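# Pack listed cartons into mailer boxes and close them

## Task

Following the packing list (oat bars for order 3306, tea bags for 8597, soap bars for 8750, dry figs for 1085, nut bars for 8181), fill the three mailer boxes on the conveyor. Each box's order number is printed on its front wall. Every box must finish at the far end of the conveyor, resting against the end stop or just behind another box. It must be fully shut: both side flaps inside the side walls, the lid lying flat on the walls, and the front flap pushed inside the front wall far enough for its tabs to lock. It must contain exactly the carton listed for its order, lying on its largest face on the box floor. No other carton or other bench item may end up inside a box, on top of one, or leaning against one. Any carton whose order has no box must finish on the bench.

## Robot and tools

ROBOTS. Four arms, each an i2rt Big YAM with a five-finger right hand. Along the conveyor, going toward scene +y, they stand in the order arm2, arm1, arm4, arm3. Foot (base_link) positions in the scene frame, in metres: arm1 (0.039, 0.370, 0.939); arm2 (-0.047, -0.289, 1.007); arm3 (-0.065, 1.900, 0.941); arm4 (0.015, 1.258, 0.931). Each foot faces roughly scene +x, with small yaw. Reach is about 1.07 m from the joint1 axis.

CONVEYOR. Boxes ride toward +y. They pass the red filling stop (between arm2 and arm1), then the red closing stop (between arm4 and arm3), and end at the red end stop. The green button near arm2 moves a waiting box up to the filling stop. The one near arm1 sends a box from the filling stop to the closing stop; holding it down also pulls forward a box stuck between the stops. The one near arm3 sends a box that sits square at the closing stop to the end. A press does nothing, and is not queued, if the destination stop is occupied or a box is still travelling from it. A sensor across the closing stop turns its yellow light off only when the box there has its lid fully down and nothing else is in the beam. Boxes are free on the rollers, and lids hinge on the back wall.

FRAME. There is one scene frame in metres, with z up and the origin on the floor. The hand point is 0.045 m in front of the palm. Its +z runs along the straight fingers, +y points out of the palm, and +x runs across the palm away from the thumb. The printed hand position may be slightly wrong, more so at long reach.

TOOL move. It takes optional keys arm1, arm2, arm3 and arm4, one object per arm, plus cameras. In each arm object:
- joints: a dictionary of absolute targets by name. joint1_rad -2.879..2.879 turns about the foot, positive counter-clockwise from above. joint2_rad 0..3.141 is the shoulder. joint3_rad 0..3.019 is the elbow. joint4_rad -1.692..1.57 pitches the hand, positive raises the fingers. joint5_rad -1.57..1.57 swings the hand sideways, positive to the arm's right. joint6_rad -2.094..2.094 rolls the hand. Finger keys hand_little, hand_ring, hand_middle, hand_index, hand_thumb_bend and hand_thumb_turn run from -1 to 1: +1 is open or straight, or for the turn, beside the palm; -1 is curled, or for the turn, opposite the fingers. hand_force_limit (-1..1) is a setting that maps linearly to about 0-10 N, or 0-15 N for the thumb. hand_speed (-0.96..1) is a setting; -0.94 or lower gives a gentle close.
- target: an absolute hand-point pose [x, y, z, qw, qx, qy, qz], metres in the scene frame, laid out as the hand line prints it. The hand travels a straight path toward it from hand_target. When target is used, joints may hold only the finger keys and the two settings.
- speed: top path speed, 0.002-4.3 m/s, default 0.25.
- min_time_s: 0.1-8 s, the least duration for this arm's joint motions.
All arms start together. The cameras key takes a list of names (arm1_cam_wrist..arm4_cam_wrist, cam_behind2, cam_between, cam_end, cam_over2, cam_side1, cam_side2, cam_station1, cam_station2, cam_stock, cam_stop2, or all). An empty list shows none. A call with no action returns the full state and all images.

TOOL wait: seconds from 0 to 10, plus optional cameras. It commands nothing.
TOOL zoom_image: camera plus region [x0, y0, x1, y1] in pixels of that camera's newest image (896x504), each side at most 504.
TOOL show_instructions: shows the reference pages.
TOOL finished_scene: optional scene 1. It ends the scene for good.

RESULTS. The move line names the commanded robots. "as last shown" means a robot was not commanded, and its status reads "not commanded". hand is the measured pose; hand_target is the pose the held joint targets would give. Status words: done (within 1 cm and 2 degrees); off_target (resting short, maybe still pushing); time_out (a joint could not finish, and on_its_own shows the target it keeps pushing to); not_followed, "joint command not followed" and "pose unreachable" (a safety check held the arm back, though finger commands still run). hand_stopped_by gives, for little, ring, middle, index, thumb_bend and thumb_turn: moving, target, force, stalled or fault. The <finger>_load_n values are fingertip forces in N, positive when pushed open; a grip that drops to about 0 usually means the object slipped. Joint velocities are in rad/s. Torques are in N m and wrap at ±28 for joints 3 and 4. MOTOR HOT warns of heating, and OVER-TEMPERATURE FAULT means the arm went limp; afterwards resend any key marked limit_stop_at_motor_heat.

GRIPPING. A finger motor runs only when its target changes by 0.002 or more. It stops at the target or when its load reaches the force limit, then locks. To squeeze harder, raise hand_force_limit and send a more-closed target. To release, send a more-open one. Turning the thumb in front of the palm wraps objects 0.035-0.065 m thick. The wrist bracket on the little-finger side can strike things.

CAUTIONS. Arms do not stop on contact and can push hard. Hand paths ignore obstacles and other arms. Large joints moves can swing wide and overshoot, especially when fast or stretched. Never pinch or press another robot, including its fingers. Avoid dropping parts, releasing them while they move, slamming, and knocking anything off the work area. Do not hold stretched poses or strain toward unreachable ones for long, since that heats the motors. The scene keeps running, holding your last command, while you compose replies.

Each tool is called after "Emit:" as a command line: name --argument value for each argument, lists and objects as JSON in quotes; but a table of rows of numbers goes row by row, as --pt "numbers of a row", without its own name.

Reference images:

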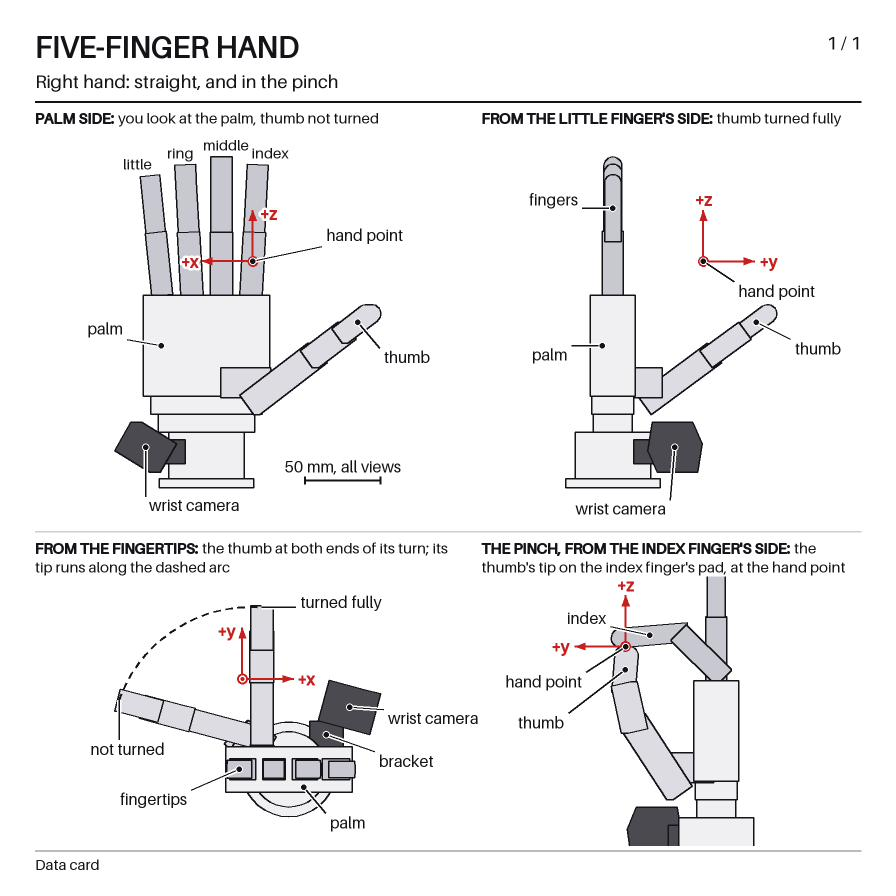

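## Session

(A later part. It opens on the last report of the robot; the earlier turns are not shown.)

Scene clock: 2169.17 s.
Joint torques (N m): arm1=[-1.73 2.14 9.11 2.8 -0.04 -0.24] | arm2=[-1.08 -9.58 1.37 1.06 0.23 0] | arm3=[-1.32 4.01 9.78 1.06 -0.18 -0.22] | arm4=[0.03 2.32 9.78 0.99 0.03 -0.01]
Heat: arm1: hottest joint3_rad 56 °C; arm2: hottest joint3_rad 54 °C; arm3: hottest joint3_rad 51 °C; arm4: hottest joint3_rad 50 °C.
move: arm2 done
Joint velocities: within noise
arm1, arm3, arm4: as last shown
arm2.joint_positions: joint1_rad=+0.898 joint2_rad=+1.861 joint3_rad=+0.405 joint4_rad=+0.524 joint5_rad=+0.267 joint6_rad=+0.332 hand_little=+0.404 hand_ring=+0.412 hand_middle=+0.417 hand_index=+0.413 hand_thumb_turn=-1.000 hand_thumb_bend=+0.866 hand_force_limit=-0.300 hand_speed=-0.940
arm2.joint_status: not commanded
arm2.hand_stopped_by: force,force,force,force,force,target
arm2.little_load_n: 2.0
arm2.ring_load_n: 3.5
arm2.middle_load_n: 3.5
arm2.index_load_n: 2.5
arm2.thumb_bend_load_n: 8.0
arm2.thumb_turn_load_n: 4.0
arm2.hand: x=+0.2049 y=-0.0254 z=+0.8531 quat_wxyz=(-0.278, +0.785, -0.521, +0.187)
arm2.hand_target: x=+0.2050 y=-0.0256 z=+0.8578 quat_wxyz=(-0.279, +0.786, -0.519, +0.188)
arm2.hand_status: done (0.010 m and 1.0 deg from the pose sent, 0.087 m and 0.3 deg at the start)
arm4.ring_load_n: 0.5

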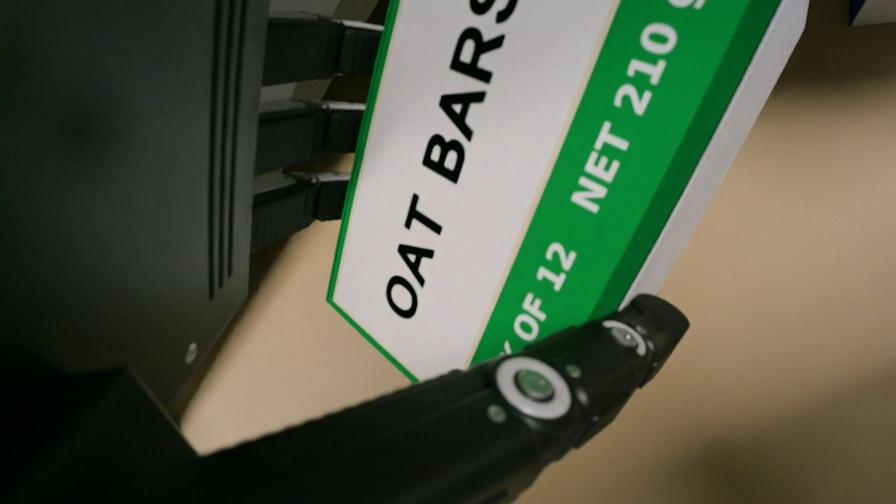

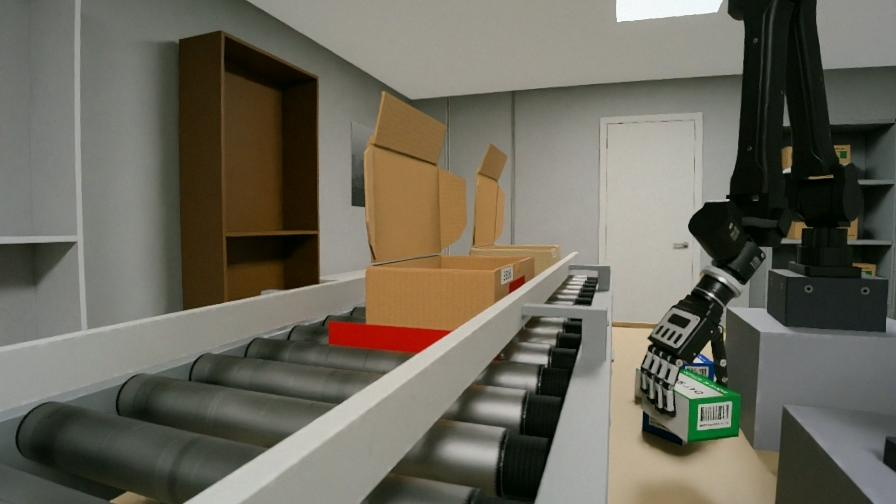

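Emit:
move --arm2 '{"target": [0.21, -0.02, 1.24, 0.2852, -0.7836, 0.5186, -0.1888], "speed": 0.25}'

Emit:
move --arm2 '{"target": [0.46, -0.007, 1.24, 0.24185, -0.66445, 0.66445, -0.24185], "speed": 0.2}' --cameras '["arm2_cam_wrist", "cam_station1", "cam_stock", "arm1_cam_wrist"]'

Scene clock: 2184.53 s.
Joint torques (N m): arm1=[-1.73 2.14 9.13 2.78 -0.04 -0.24] | arm2=[-0.73 -4.31 11.89 0.96 0.31 0.04] | arm3=[-1.38 4.13 9.78 1.06 -0.17 -0.22] | arm4=[0.03 2.32 9.77 1.01 0.03 -0.01]
Heat: arm1: hottest joint3_rad 56 °C; arm2: hottest joint3_rad 54 °C; arm3: hottest joint3_rad 51 °C; arm4: hottest joint3_rad 50 °C.
move: arm2 off_target
Joint velocities: within noise
arm1: as last shown
arm2.joint_positions: joint1_rad=+0.898 joint2_rad=+0.974 joint3_rad=+0.894 joint4_rad=-0.888 joint5_rad=+0.267 joint6_rad=+0.332 hand_little=+0.404 hand_ring=+0.412 hand_middle=+0.417 hand_index=+0.413 hand_thumb_turn=-1.000 hand_thumb_bend=+0.866 hand_force_limit=-0.300 hand_speed=-0.940
arm2.joint_status: not commanded
arm2.hand_stopped_by: force,force,force,force,force,target
arm2.little_load_n: 2.0
arm2.ring_load_n: 4.0
arm2.middle_load_n: 4.0
arm2.index_load_n: 2.5
arm2.thumb_bend_load_n: 8.5
arm2.thumb_turn_load_n: 4.5
arm2.hand: x=+0.2048 y=-0.0271 z=+1.2058 quat_wxyz=(-0.261, +0.791, -0.522, +0.184)
arm2.hand_target: x=+0.2128 y=-0.0169 z=+1.2370 quat_wxyz=(-0.286, +0.783, -0.519, +0.189)
arm2.hand_status: off_target (0.035 m and 3.0 deg from the pose sent, 0.387 m and 1.0 deg at the start)
arm3.joint_positions: joint1_rad=-0.188 joint2_rad=+0.559 joint3_rad=+1.396 joint4_rad=-1.349 joint5_rad=+0.003 joint6_rad=-1.193 hand_little=+1.000 hand_ring=+1.000 hand_middle=+1.000 hand_index=+1.000 hand_thumb_turn=+1.000 hand_thumb_bend=+1.000 hand_force_limit=-0.300 hand_speed=+0.300
arm3.joint_status: not commanded
arm3.hand_stopped_by: target,target,target,target,target,target
arm3.little_load_n: 0.0
arm3.ring_load_n: 0.0
arm3.middle_load_n: 0.0
arm3.index_load_n: 0.0
arm3.thumb_bend_load_n: 0.0
arm3.thumb_turn_load_n: 0.0
arm3.hand: x=+0.1157 y=+1.8155 z=+1.4408 quat_wxyz=(-0.027, +0.820, -0.261, +0.509)
arm3.hand_target: x=+0.1096 y=+1.8152 z=+1.4537 quat_wxyz=(-0.023, +0.817, -0.257, +0.515)
arm3.hand_status: not commanded
arm4.joint_positions: joint1_rad=+0.021 joint2_rad=+0.563 joint3_rad=+1.387 joint4_rad=-1.365 joint5_rad=-0.098 joint6_rad=-1.087 hand_little=+1.000 hand_ring=+1.000 hand_middle=+1.000 hand_index=+1.000 hand_thumb_turn=-1.000 hand_thumb_bend=+1.000 hand_force_limit=-0.200 hand_speed=+0.200
arm4.joint_status: not commanded
arm4.hand_stopped_by: target,target,target,target,target,target
arm4.little_load_n: 0.0
arm4.ring_load_n: 0.0
arm4.middle_load_n: 0.0
arm4.index_load_n: 0.0
arm4.thumb_bend_load_n: 0.0
arm4.thumb_turn_load_n: 0.0
arm4.hand: x=+0.2170 y=+1.2637 z=+1.4143 quat_wxyz=(-0.184, +0.859, -0.133, +0.458)
arm4.hand_target: x=+0.2095 y=+1.2656 z=+1.4297 quat_wxyz=(-0.192, +0.853, -0.132, +0.467)
arm4.hand_status: not commanded
pictures: none

Scene clock: 2186.73 s.
Joint torques (N m): arm1=[-1.67 2.14 9.13 2.78 -0.04 -0.24] | arm2=[-1.38 -11.05 11.85 1.35 0.44 0.21] | arm3=[-1.38 4.13 9.8 1.06 -0.18 -0.22] | arm4=[0.03 2.32 9.78 0.98 0.03 -0.01]
Heat: arm1: hottest joint3_rad 56 °C; arm2: hottest joint3_rad 55 °C; arm3: hottest joint3_rad 51 °C; arm4: hottest joint3_rad 49 °C.
move: arm2 off_target
Joint velocities: within noise
arm1, arm3, arm4: as last shown
arm2.joint_positions: joint1_rad=+0.605 joint2_rad=+1.516 joint3_rad=+1.374 joint4_rad=-0.857 joint5_rad=+0.325 joint6_rad=+0.414 hand_little=+0.404 hand_ring=+0.412 hand_middle=+0.417 hand_index=+0.413 hand_thumb_turn=-1.000 hand_thumb_bend=+0.866 hand_force_limit=-0.300 hand_speed=-0.940
arm2.joint_status: not commanded
arm2.hand_stopped_by: force,force,force,force,force,target
arm2.little_load_n: 2.0
arm2.ring_load_n: 4.0
arm2.middle_load_n: 4.0
arm2.index_load_n: 2.5
arm2.thumb_bend_load_n: 8.0
arm2.thumb_turn_load_n: 4.5
arm2.hand: x=+0.4442 y=-0.0187 z=+1.2105 quat_wxyz=(-0.216, +0.676, -0.665, +0.232)
arm2.hand_target: x=+0.4620 y=-0.0117 z=+1.2383 quat_wxyz=(-0.241, +0.660, -0.670, +0.240)
arm2.hand_status: off_target (0.035 m and 3.4 deg from the pose sent, 0.258 m and 23.0 deg at the start)
arm3.middle_load_n: -0.5
arm4.index_load_n: -0.5
pictures: arm1_cam_wrist, arm2_cam_wrist, cam_station1, cam_stock

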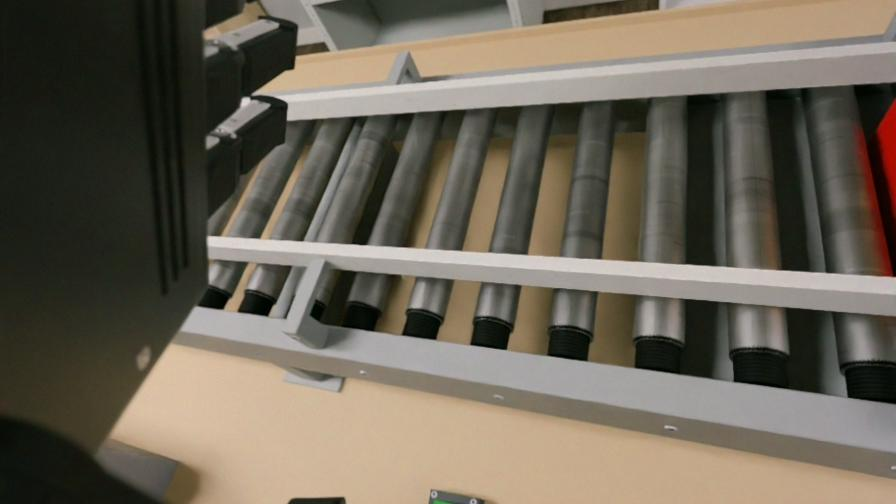

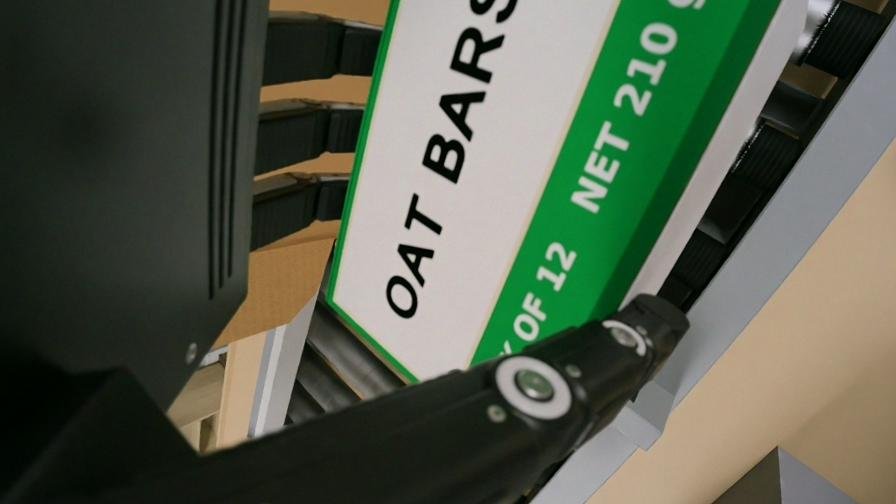

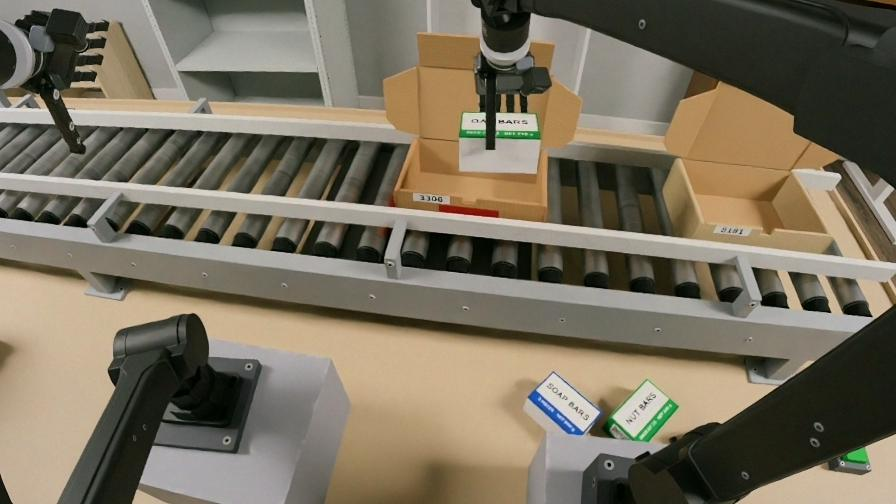

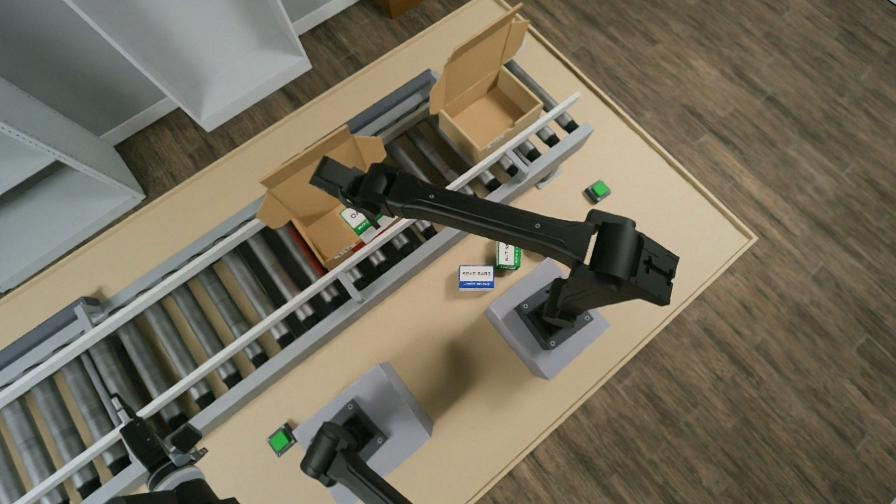

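Emit:
move --arm2 '{"target": [0.54, 0.024, 1.2, 0.24185, -0.66445, 0.66445, -0.24185], "speed": 0.15}' --cameras '["cam_station1", "cam_stock", "cam_side1"]'

Emit:
zoom_image --camera "cam_station1" --region '[370, 20, 610, 240]'

Emit:
zoom_image --camera "cam_stock" --region '[250, 110, 430, 290]'

Scene clock: 2196.27 s.
Joint torques (N m): arm1=[-1.73 2.14 9.11 2.8 -0.04 -0.24] | arm2=[-1.61 -13.92 11.75 2.43 0.17 -0.07] | arm3=[-1.38 4.13 9.8 1.07 -0.18 -0.22] | arm4=[0.03 2.37 9.78 0.99 0.03 -0.01]
Heat: arm1: hottest joint3_rad 56 °C; arm2: hottest joint3_rad 58 °C; arm3: hottest joint3_rad 51 °C; arm4: hottest joint3_rad 49 °C.
move: arm2 off_target
Joint velocities: within noise
arm1, arm3, arm4: as last shown
arm1.index_load_n: -0.5
arm2.joint_positions: joint1_rad=+0.605 joint2_rad=+1.743 joint3_rad=+1.552 joint4_rad=-0.823 joint5_rad=+0.324 joint6_rad=+0.414 hand_little=+0.404 hand_ring=+0.412 hand_middle=+0.417 hand_index=+0.413 hand_thumb_turn=-1.000 hand_thumb_bend=+0.866 hand_force_limit=-0.300 hand_speed=-0.940
arm2.joint_status: not commanded
arm2.hand_stopped_by: force,force,force,force,force,target
arm2.little_load_n: 2.0
arm2.ring_load_n: 4.0
arm2.middle_load_n: 4.0
arm2.index_load_n: 2.5
arm2.thumb_bend_load_n: 8.0
arm2.thumb_turn_load_n: 4.0
arm2.hand: x=+0.5111 y=+0.0207 z=+1.1697 quat_wxyz=(-0.209, +0.678, -0.666, +0.230)
arm2.hand_target: x=+0.5346 y=+0.0292 z=+1.1998 quat_wxyz=(-0.244, +0.667, -0.661, +0.241)
arm2.hand_status: off_target (0.042 m and 4.3 deg from the pose sent, 0.105 m and 3.4 deg at the start)
arm3.middle_load_n: 0.0
arm4.index_load_n: 0.0
pictures: cam_side1, cam_station1, cam_stock

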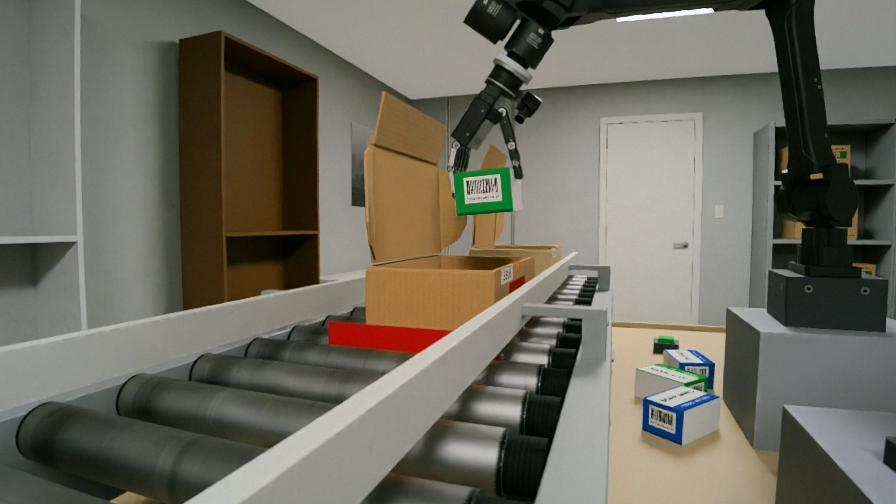

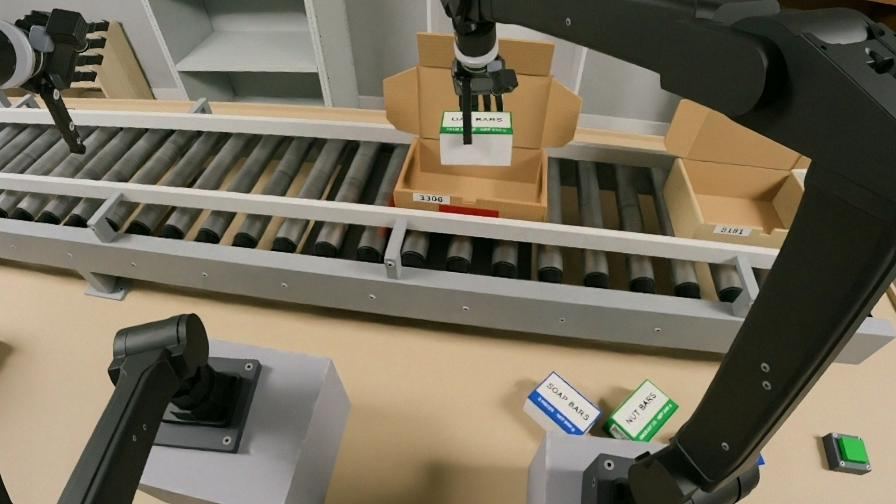

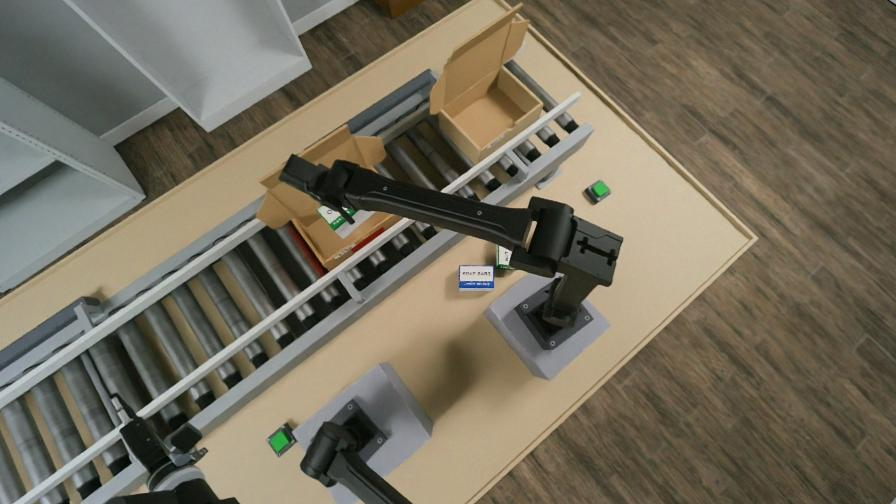

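Scaled by 2.100 from the camera's image (finer frame: 1280x720).

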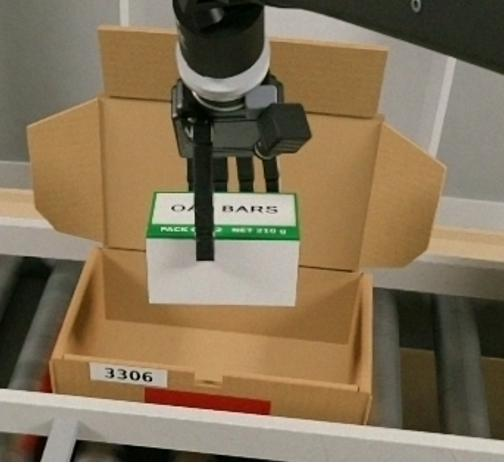

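Scaled by 2.800 from the camera's image (finer frame: 1280x720).

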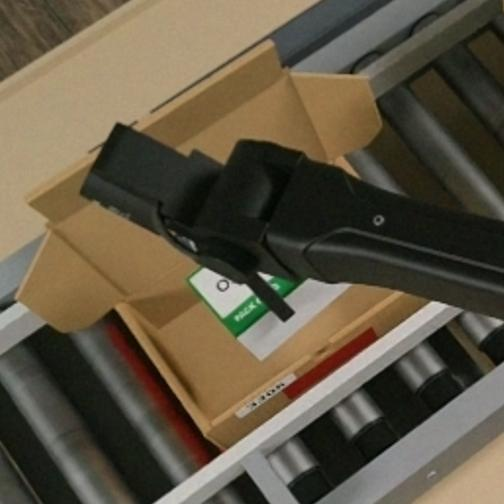

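Emit:
move --arm2 '{"target": [0.54, 0.020, 1.165, 0.24185, -0.66445, 0.66445, -0.24185], "speed": 0.1}' --cameras '["cam_station1", "cam_side1"]'

Emit:
zoom_image --camera "cam_station1" --region '[370, 40, 610, 240]'

Emit:
zoom_image --camera "cam_side1" --region '[340, 100, 600, 360]'

Scene clock: 2215.17 s.
Joint torques (N m): arm1=[-1.67 2.14 9.11 2.81 -0.04 -0.24] | arm2=[-1.49 -14.15 7.49 2.82 0.16 -0.07] | arm3=[-1.32 4.13 9.8 1.06 -0.18 -0.22] | arm4=[-0.03 2.26 9.78 0.98 0.03 0]
Heat: arm1: hottest joint3_rad 56 °C; arm2: hottest joint3_rad 59 °C; arm3: hottest joint3_rad 51 °C; arm4: hottest joint3_rad 49 °C.
move: arm2 done
Joint velocities: within noise
arm1, arm3, arm4: as last shown
arm1.index_load_n: 0.0
arm2.joint_positions: joint1_rad=+0.589 joint2_rad=+1.761 joint3_rad=+1.546 joint4_rad=-0.743 joint5_rad=+0.320 joint6_rad=+0.414 hand_little=+0.404 hand_ring=+0.412 hand_middle=+0.417 hand_index=+0.413 hand_thumb_turn=-1.000 hand_thumb_bend=+0.866 hand_force_limit=-0.300 hand_speed=-0.940
arm2.joint_status: not commanded
arm2.hand_stopped_by: force,force,force,force,force,target
arm2.little_load_n: 2.0
arm2.ring_load_n: 3.5
arm2.middle_load_n: 4.0
arm2.index_load_n: 2.5
arm2.thumb_bend_load_n: 8.0
arm2.thumb_turn_load_n: 4.5
arm2.hand: x=+0.5323 y=+0.0210 z=+1.1644 quat_wxyz=(-0.233, +0.665, -0.669, +0.237)
arm2.hand_target: x=+0.5403 y=+0.0204 z=+1.1646 quat_wxyz=(-0.242, +0.662, -0.667, +0.241)
arm2.hand_status: done (0.008 m and 1.2 deg from the pose sent, 0.029 m and 4.3 deg at the start)
pictures: cam_side1, cam_station1

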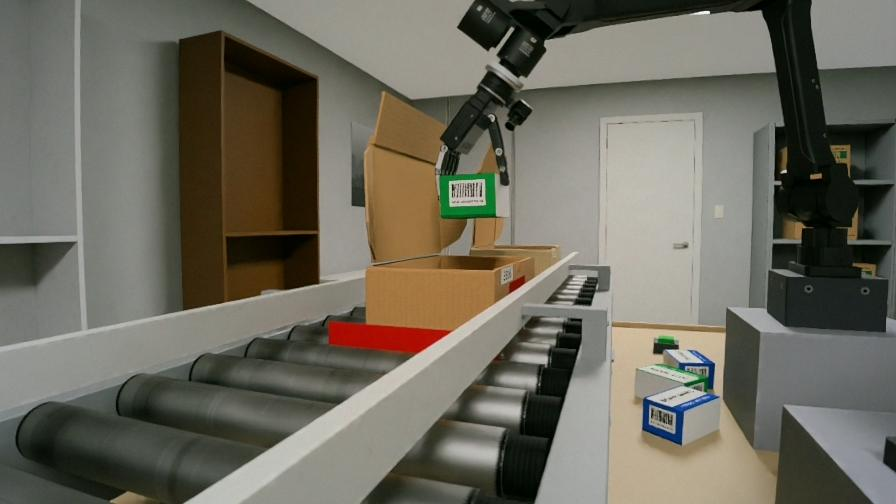

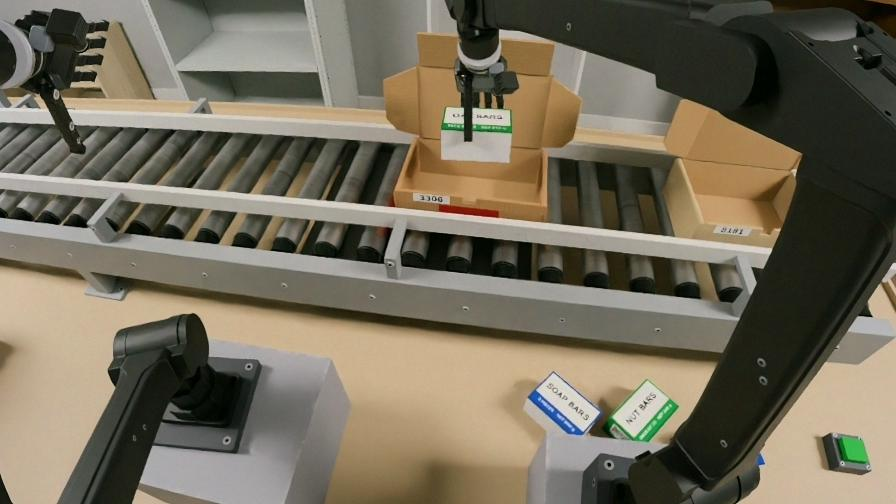

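Scaled by 2.100 from the camera's image (finer frame: 1280x720).

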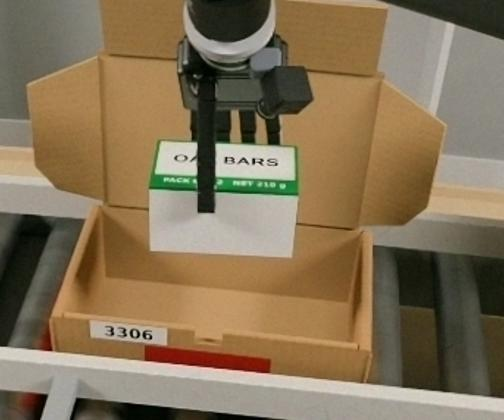

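Scaled by 1.938 from the camera's image (finer frame: 1280x720).

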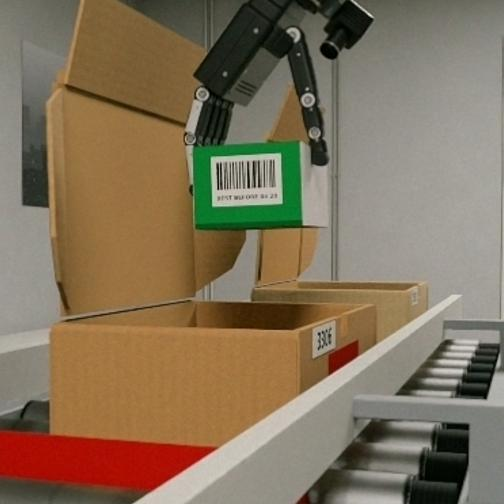

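Emit:
move --arm2 '{"target": [0.578, 0.020, 1.15, 0.24185, -0.66445, 0.66445, -0.24185], "speed": 0.1}' --cameras '["cam_station1", "cam_side1"]'

Emit:
zoom_image --camera "cam_station1" --region '[370, 40, 610, 240]'

Emit:
zoom_image --camera "cam_side1" --region '[340, 100, 600, 360]'

Scene clock: 2223.87 s.
Joint torques (N m): arm1=[-1.73 2.14 9.13 2.8 -0.03 -0.24] | arm2=[-1.38 -15.74 11.51 2.67 0.16 -0.14] | arm3=[-1.38 4.07 9.78 1.06 -0.18 -0.22] | arm4=[0.09 2.32 9.78 0.98 0.03 0]
Heat: arm1: hottest joint3_rad 56 °C; arm2: hottest joint3_rad 60 °C; arm3: hottest joint3_rad 51 °C; arm4: hottest joint3_rad 49 °C.
move: arm2 off_target
Joint velocities: within noise
arm1, arm3, arm4: as last shown
arm2.joint_positions: joint1_rad=+0.546 joint2_rad=+1.855 joint3_rad=+1.569 joint4_rad=-0.731 joint5_rad=+0.302 joint6_rad=+0.393 hand_little=+0.404 hand_ring=+0.412 hand_middle=+0.417 hand_index=+0.413 hand_thumb_turn=-1.000 hand_thumb_bend=+0.866 hand_force_limit=-0.300 hand_speed=-0.940
arm2.joint_status: not commanded
arm2.hand_stopped_by: force,force,force,force,force,target
arm2.little_load_n: 2.0
arm2.ring_load_n: 3.5
arm2.middle_load_n: 3.5
arm2.index_load_n: 2.5
arm2.thumb_bend_load_n: 8.5
arm2.thumb_turn_load_n: 4.5
arm2.hand: x=+0.5530 y=+0.0031 z=+1.1164 quat_wxyz=(-0.202, +0.669, -0.678, +0.228)
arm2.hand_target: x=+0.5788 y=+0.0118 z=+1.1504 quat_wxyz=(-0.241, +0.659, -0.670, +0.243)
arm2.hand_status: off_target (0.045 m and 5.0 deg from the pose sent, 0.048 m and 1.2 deg at the start)
arm3.little_load_n: 0.5
arm4.little_load_n: 0.5
pictures: cam_side1, cam_station1

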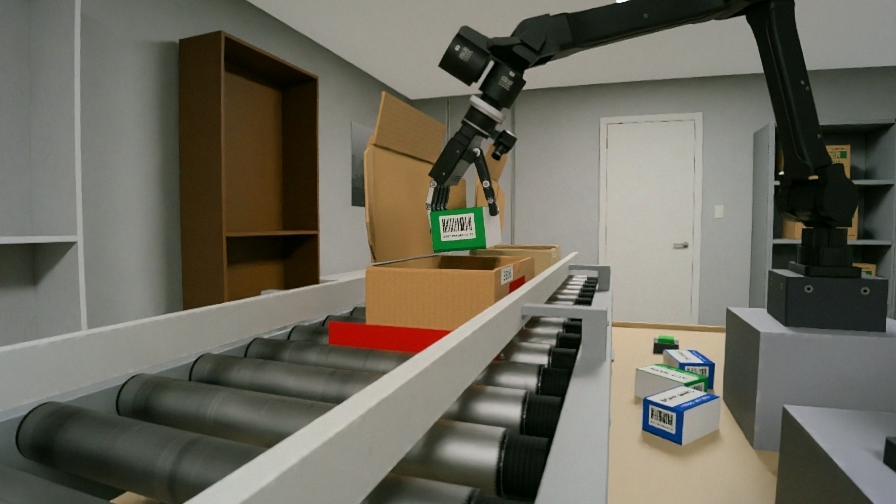

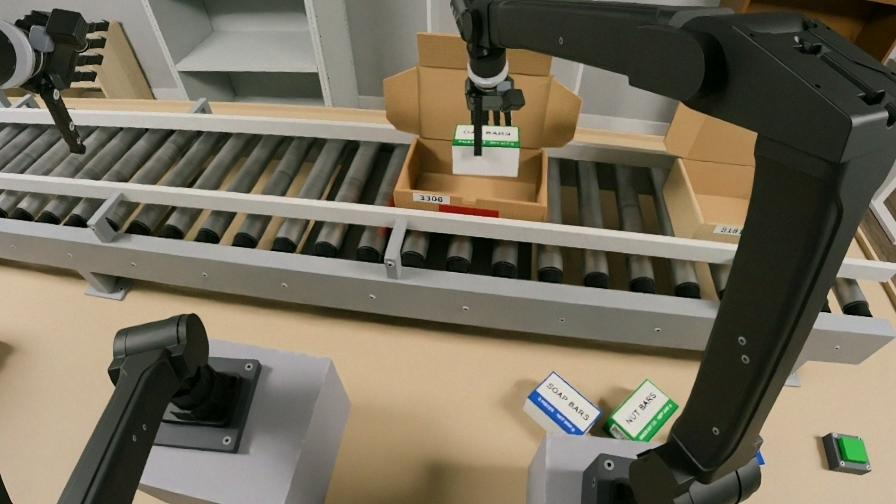

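Scaled by 2.100 from the camera's image (finer frame: 1280x720).

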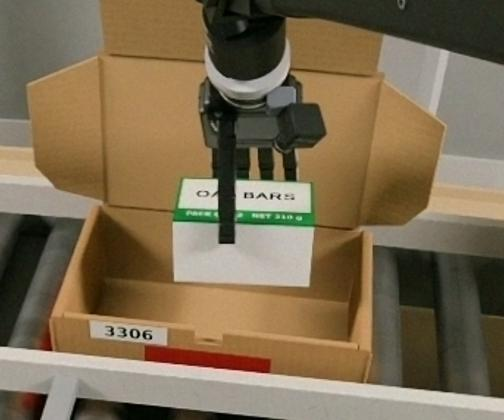

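Scaled by 1.938 from the camera's image (finer frame: 1280x720).

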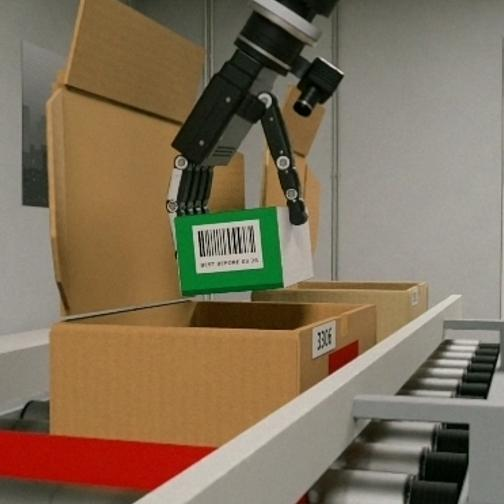

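Emit:
move --arm2 '{"target": [0.598, 0.035, 1.15, 0.2649, -0.6556, 0.6556, -0.2649], "speed": 0.1}' --cameras '["cam_station1", "cam_side1"]'

Emit:
zoom_image --camera "cam_station1" --region '[370, 40, 610, 240]'

Emit:
zoom_image --camera "cam_side1" --region '[340, 100, 600, 360]'

Scene clock: 2233.57 s.
Joint torques (N m): arm1=[-1.73 2.14 9.11 2.8 -0.04 -0.24] | arm2=[-0.67 -15.5 11.7 2.86 0.46 -0.13] | arm3=[-1.38 4.13 9.8 1.09 -0.18 -0.22] | arm4=[0.03 2.26 9.78 0.99 0.02 -0.01]
Heat: arm1: hottest joint3_rad 56 °C; arm2: hottest joint3_rad 60 °C; arm3: hottest joint3_rad 51 °C; arm4: hottest joint3_rad 49 °C.
move: arm2 off_target
Joint velocities: within noise
arm1, arm3, arm4: as last shown
arm2.joint_positions: joint1_rad=+0.566 joint2_rad=+1.878 joint3_rad=+1.589 joint4_rad=-0.658 joint5_rad=+0.328 joint6_rad=+0.379 hand_little=+0.404 hand_ring=+0.412 hand_middle=+0.417 hand_index=+0.413 hand_thumb_turn=-1.000 hand_thumb_bend=+0.866 hand_force_limit=-0.300 hand_speed=-0.940
arm2.joint_status: not commanded
arm2.hand_stopped_by: force,force,force,force,force,target
arm2.little_load_n: 2.0
arm2.ring_load_n: 3.5
arm2.middle_load_n: 3.5
arm2.index_load_n: 2.5
arm2.thumb_bend_load_n: 8.5
arm2.thumb_turn_load_n: 4.5
arm2.hand: x=+0.5715 y=+0.0214 z=+1.1194 quat_wxyz=(-0.230, +0.665, -0.665, +0.249)
arm2.hand_target: x=+0.5949 y=+0.0361 z=+1.1502 quat_wxyz=(-0.266, +0.657, -0.654, +0.264)
arm2.hand_status: off_target (0.043 m and 4.6 deg from the pose sent, 0.065 m and 8.8 deg at the start)
arm3.little_load_n: 0.0
arm3.middle_load_n: -0.5
arm4.little_load_n: 0.0
pictures: cam_side1, cam_station1

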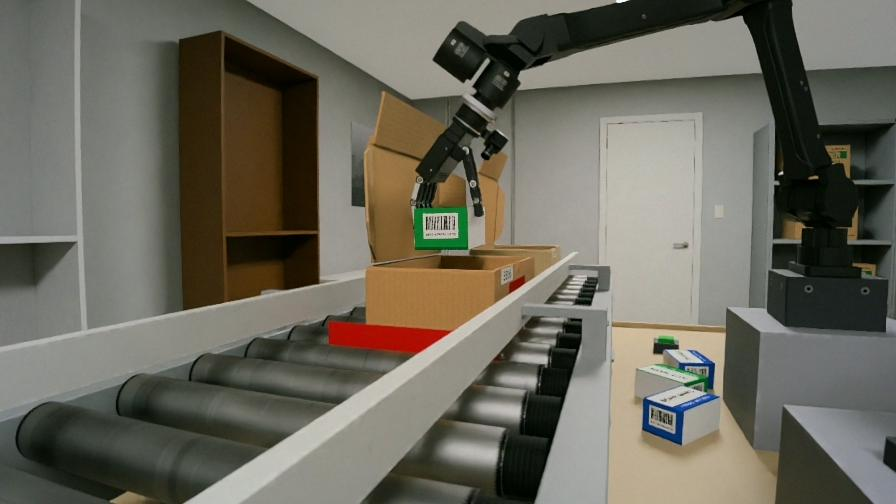

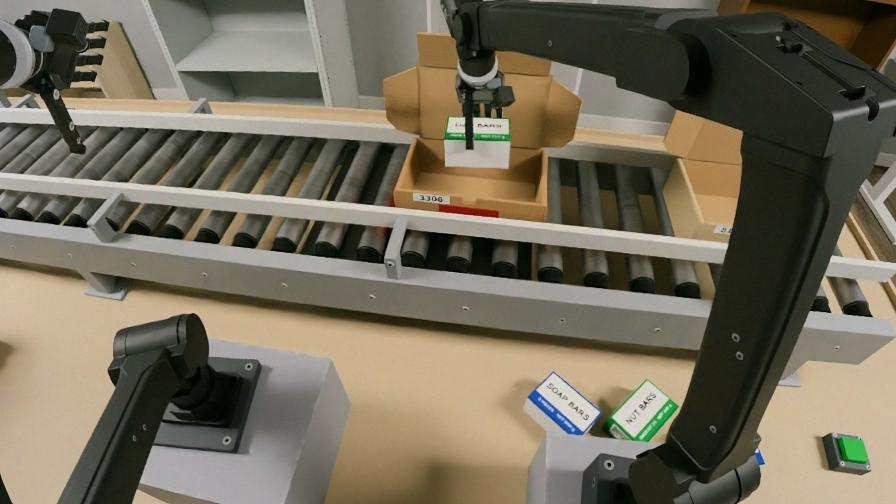

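Scaled by 2.100 from the camera's image (finer frame: 1280x720).

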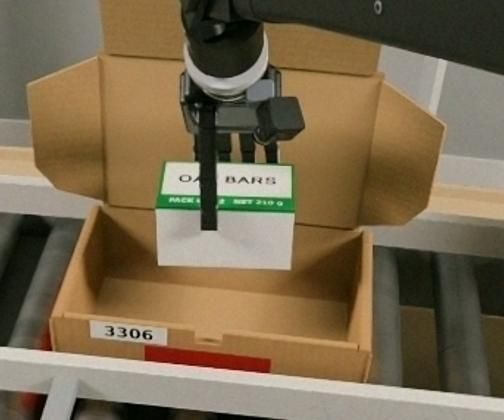

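Scaled by 1.938 from the camera's image (finer frame: 1280x720).

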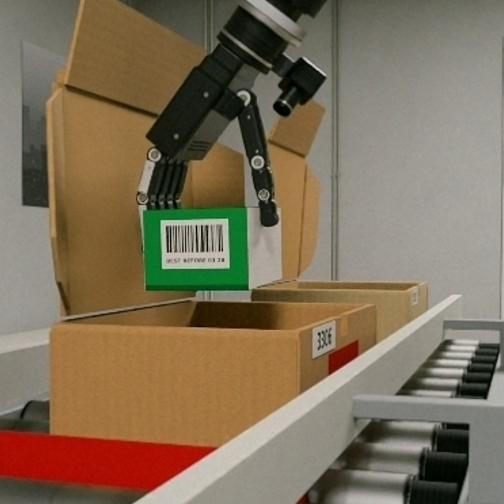

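Emit:
move --arm2 '{"target": [0.596, 0.034, 1.09, 0.2649, -0.6556, 0.6556, -0.2649], "speed": 0.08}' --cameras '["cam_station1", "cam_side1"]'

Emit:
zoom_image --camera "cam_station1" --region '[370, 40, 610, 240]'

Emit:
zoom_image --camera "cam_side1" --region '[340, 100, 600, 360]'

Scene clock: 2244.50 s.
Joint torques (N m): arm1=[-1.73 2.14 9.11 2.8 -0.04 -0.24] | arm2=[-0.91 -15.85 7.32 3.19 0.43 -0.12] | arm3=[-1.32 4.07 9.8 1.07 -0.18 -0.22] | arm4=[0.03 2.32 9.8 0.99 0.03 0]
Heat: arm1: hottest joint3_rad 56 °C; arm2: hottest joint3_rad 64 °C; arm3: hottest joint3_rad 52 °C; arm4: hottest joint3_rad 49 °C.
move: arm2 done
Joint velocities: within noise
arm1.joint_positions: joint1_rad=+0.316 joint2_rad=+0.406 joint3_rad=+1.007 joint4_rad=-1.028 joint5_rad=+0.002 joint6_rad=-0.982 hand_little=+1.000 hand_ring=+1.000 hand_middle=+1.000 hand_index=+1.000 hand_thumb_turn=+1.000 hand_thumb_bend=+1.000 hand_force_limit=+0.000 hand_speed=-0.800
arm1.joint_status: not commanded
arm1.hand_stopped_by: target,target,target,target,target,target
arm1.little_load_n: 0.0
arm1.ring_load_n: 0.0
arm1.middle_load_n: 0.0
arm1.index_load_n: 0.0
arm1.thumb_bend_load_n: 0.0
arm1.thumb_turn_load_n: 0.0
arm1.hand: x=+0.2613 y=+0.4380 z=+1.3357 quat_wxyz=(-0.263, +0.835, -0.065, +0.479)
arm1.hand_target: x=+0.2659 y=+0.4351 z=+1.3400 quat_wxyz=(-0.260, +0.828, -0.063, +0.493)
arm1.hand_status: not commanded
arm2.joint_positions: joint1_rad=+0.567 joint2_rad=+1.925 joint3_rad=+1.557 joint4_rad=-0.524 joint5_rad=+0.328 joint6_rad=+0.379 hand_little=+0.404 hand_ring=+0.412 hand_middle=+0.417 hand_index=+0.413 hand_thumb_turn=-1.000 hand_thumb_bend=+0.866 hand_force_limit=-0.300 hand_speed=-0.940
arm2.joint_status: not commanded
arm2.hand_stopped_by: force,force,force,force,force,target
arm2.little_load_n: 2.0
arm2.ring_load_n: 3.5
arm2.middle_load_n: 3.5
arm2.index_load_n: 2.5
arm2.thumb_bend_load_n: 8.5
arm2.thumb_turn_load_n: 4.0
arm2.hand: x=+0.5880 y=+0.0314 z=+1.0887 quat_wxyz=(-0.254, +0.657, -0.662, +0.256)
arm2.hand_target: x=+0.5951 y=+0.0349 z=+1.0897 quat_wxyz=(-0.265, +0.656, -0.655, +0.264)
arm2.hand_status: done (0.009 m and 1.7 deg from the pose sent, 0.040 m and 4.6 deg at the start)
arm3, arm4: as last shown
arm3.middle_load_n: 0.0
pictures: cam_side1, cam_station1

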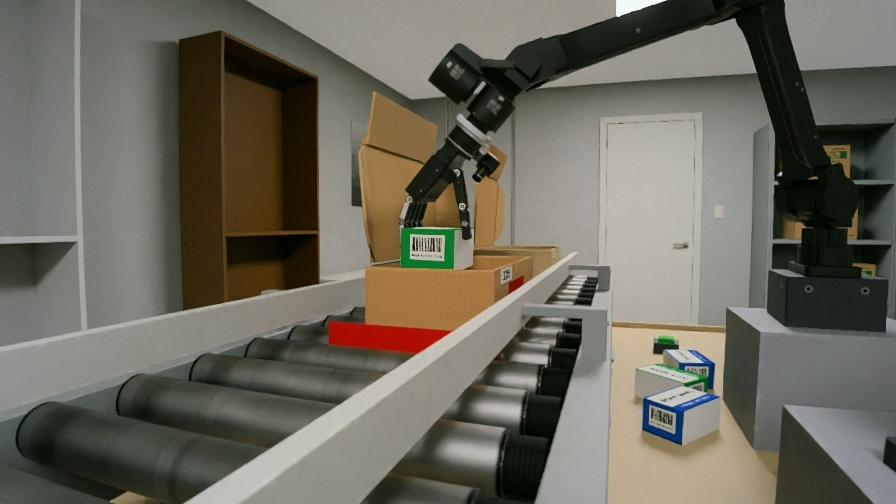

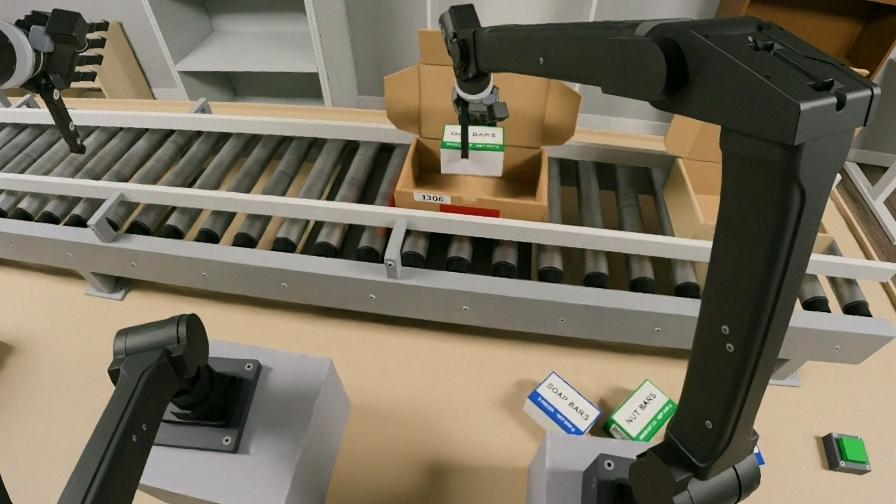

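Scaled by 2.100 from the camera's image (finer frame: 1280x720).

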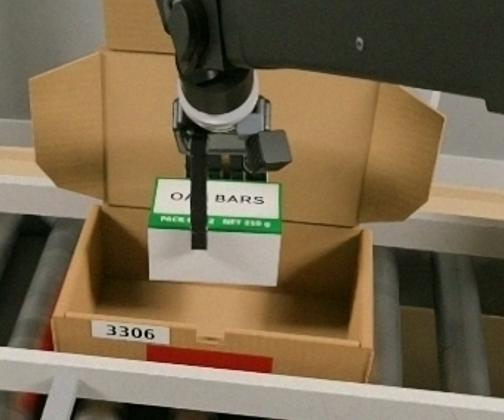

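Scaled by 1.938 from the camera's image (finer frame: 1280x720).

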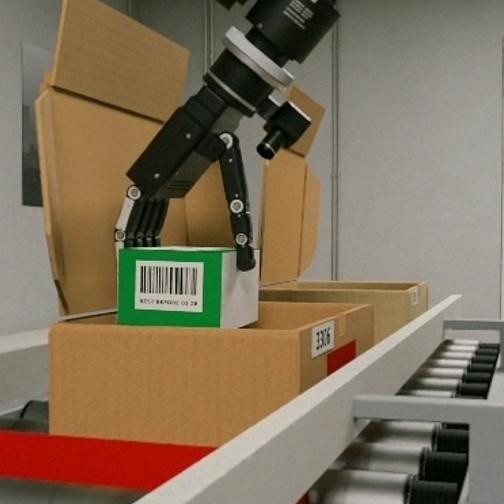

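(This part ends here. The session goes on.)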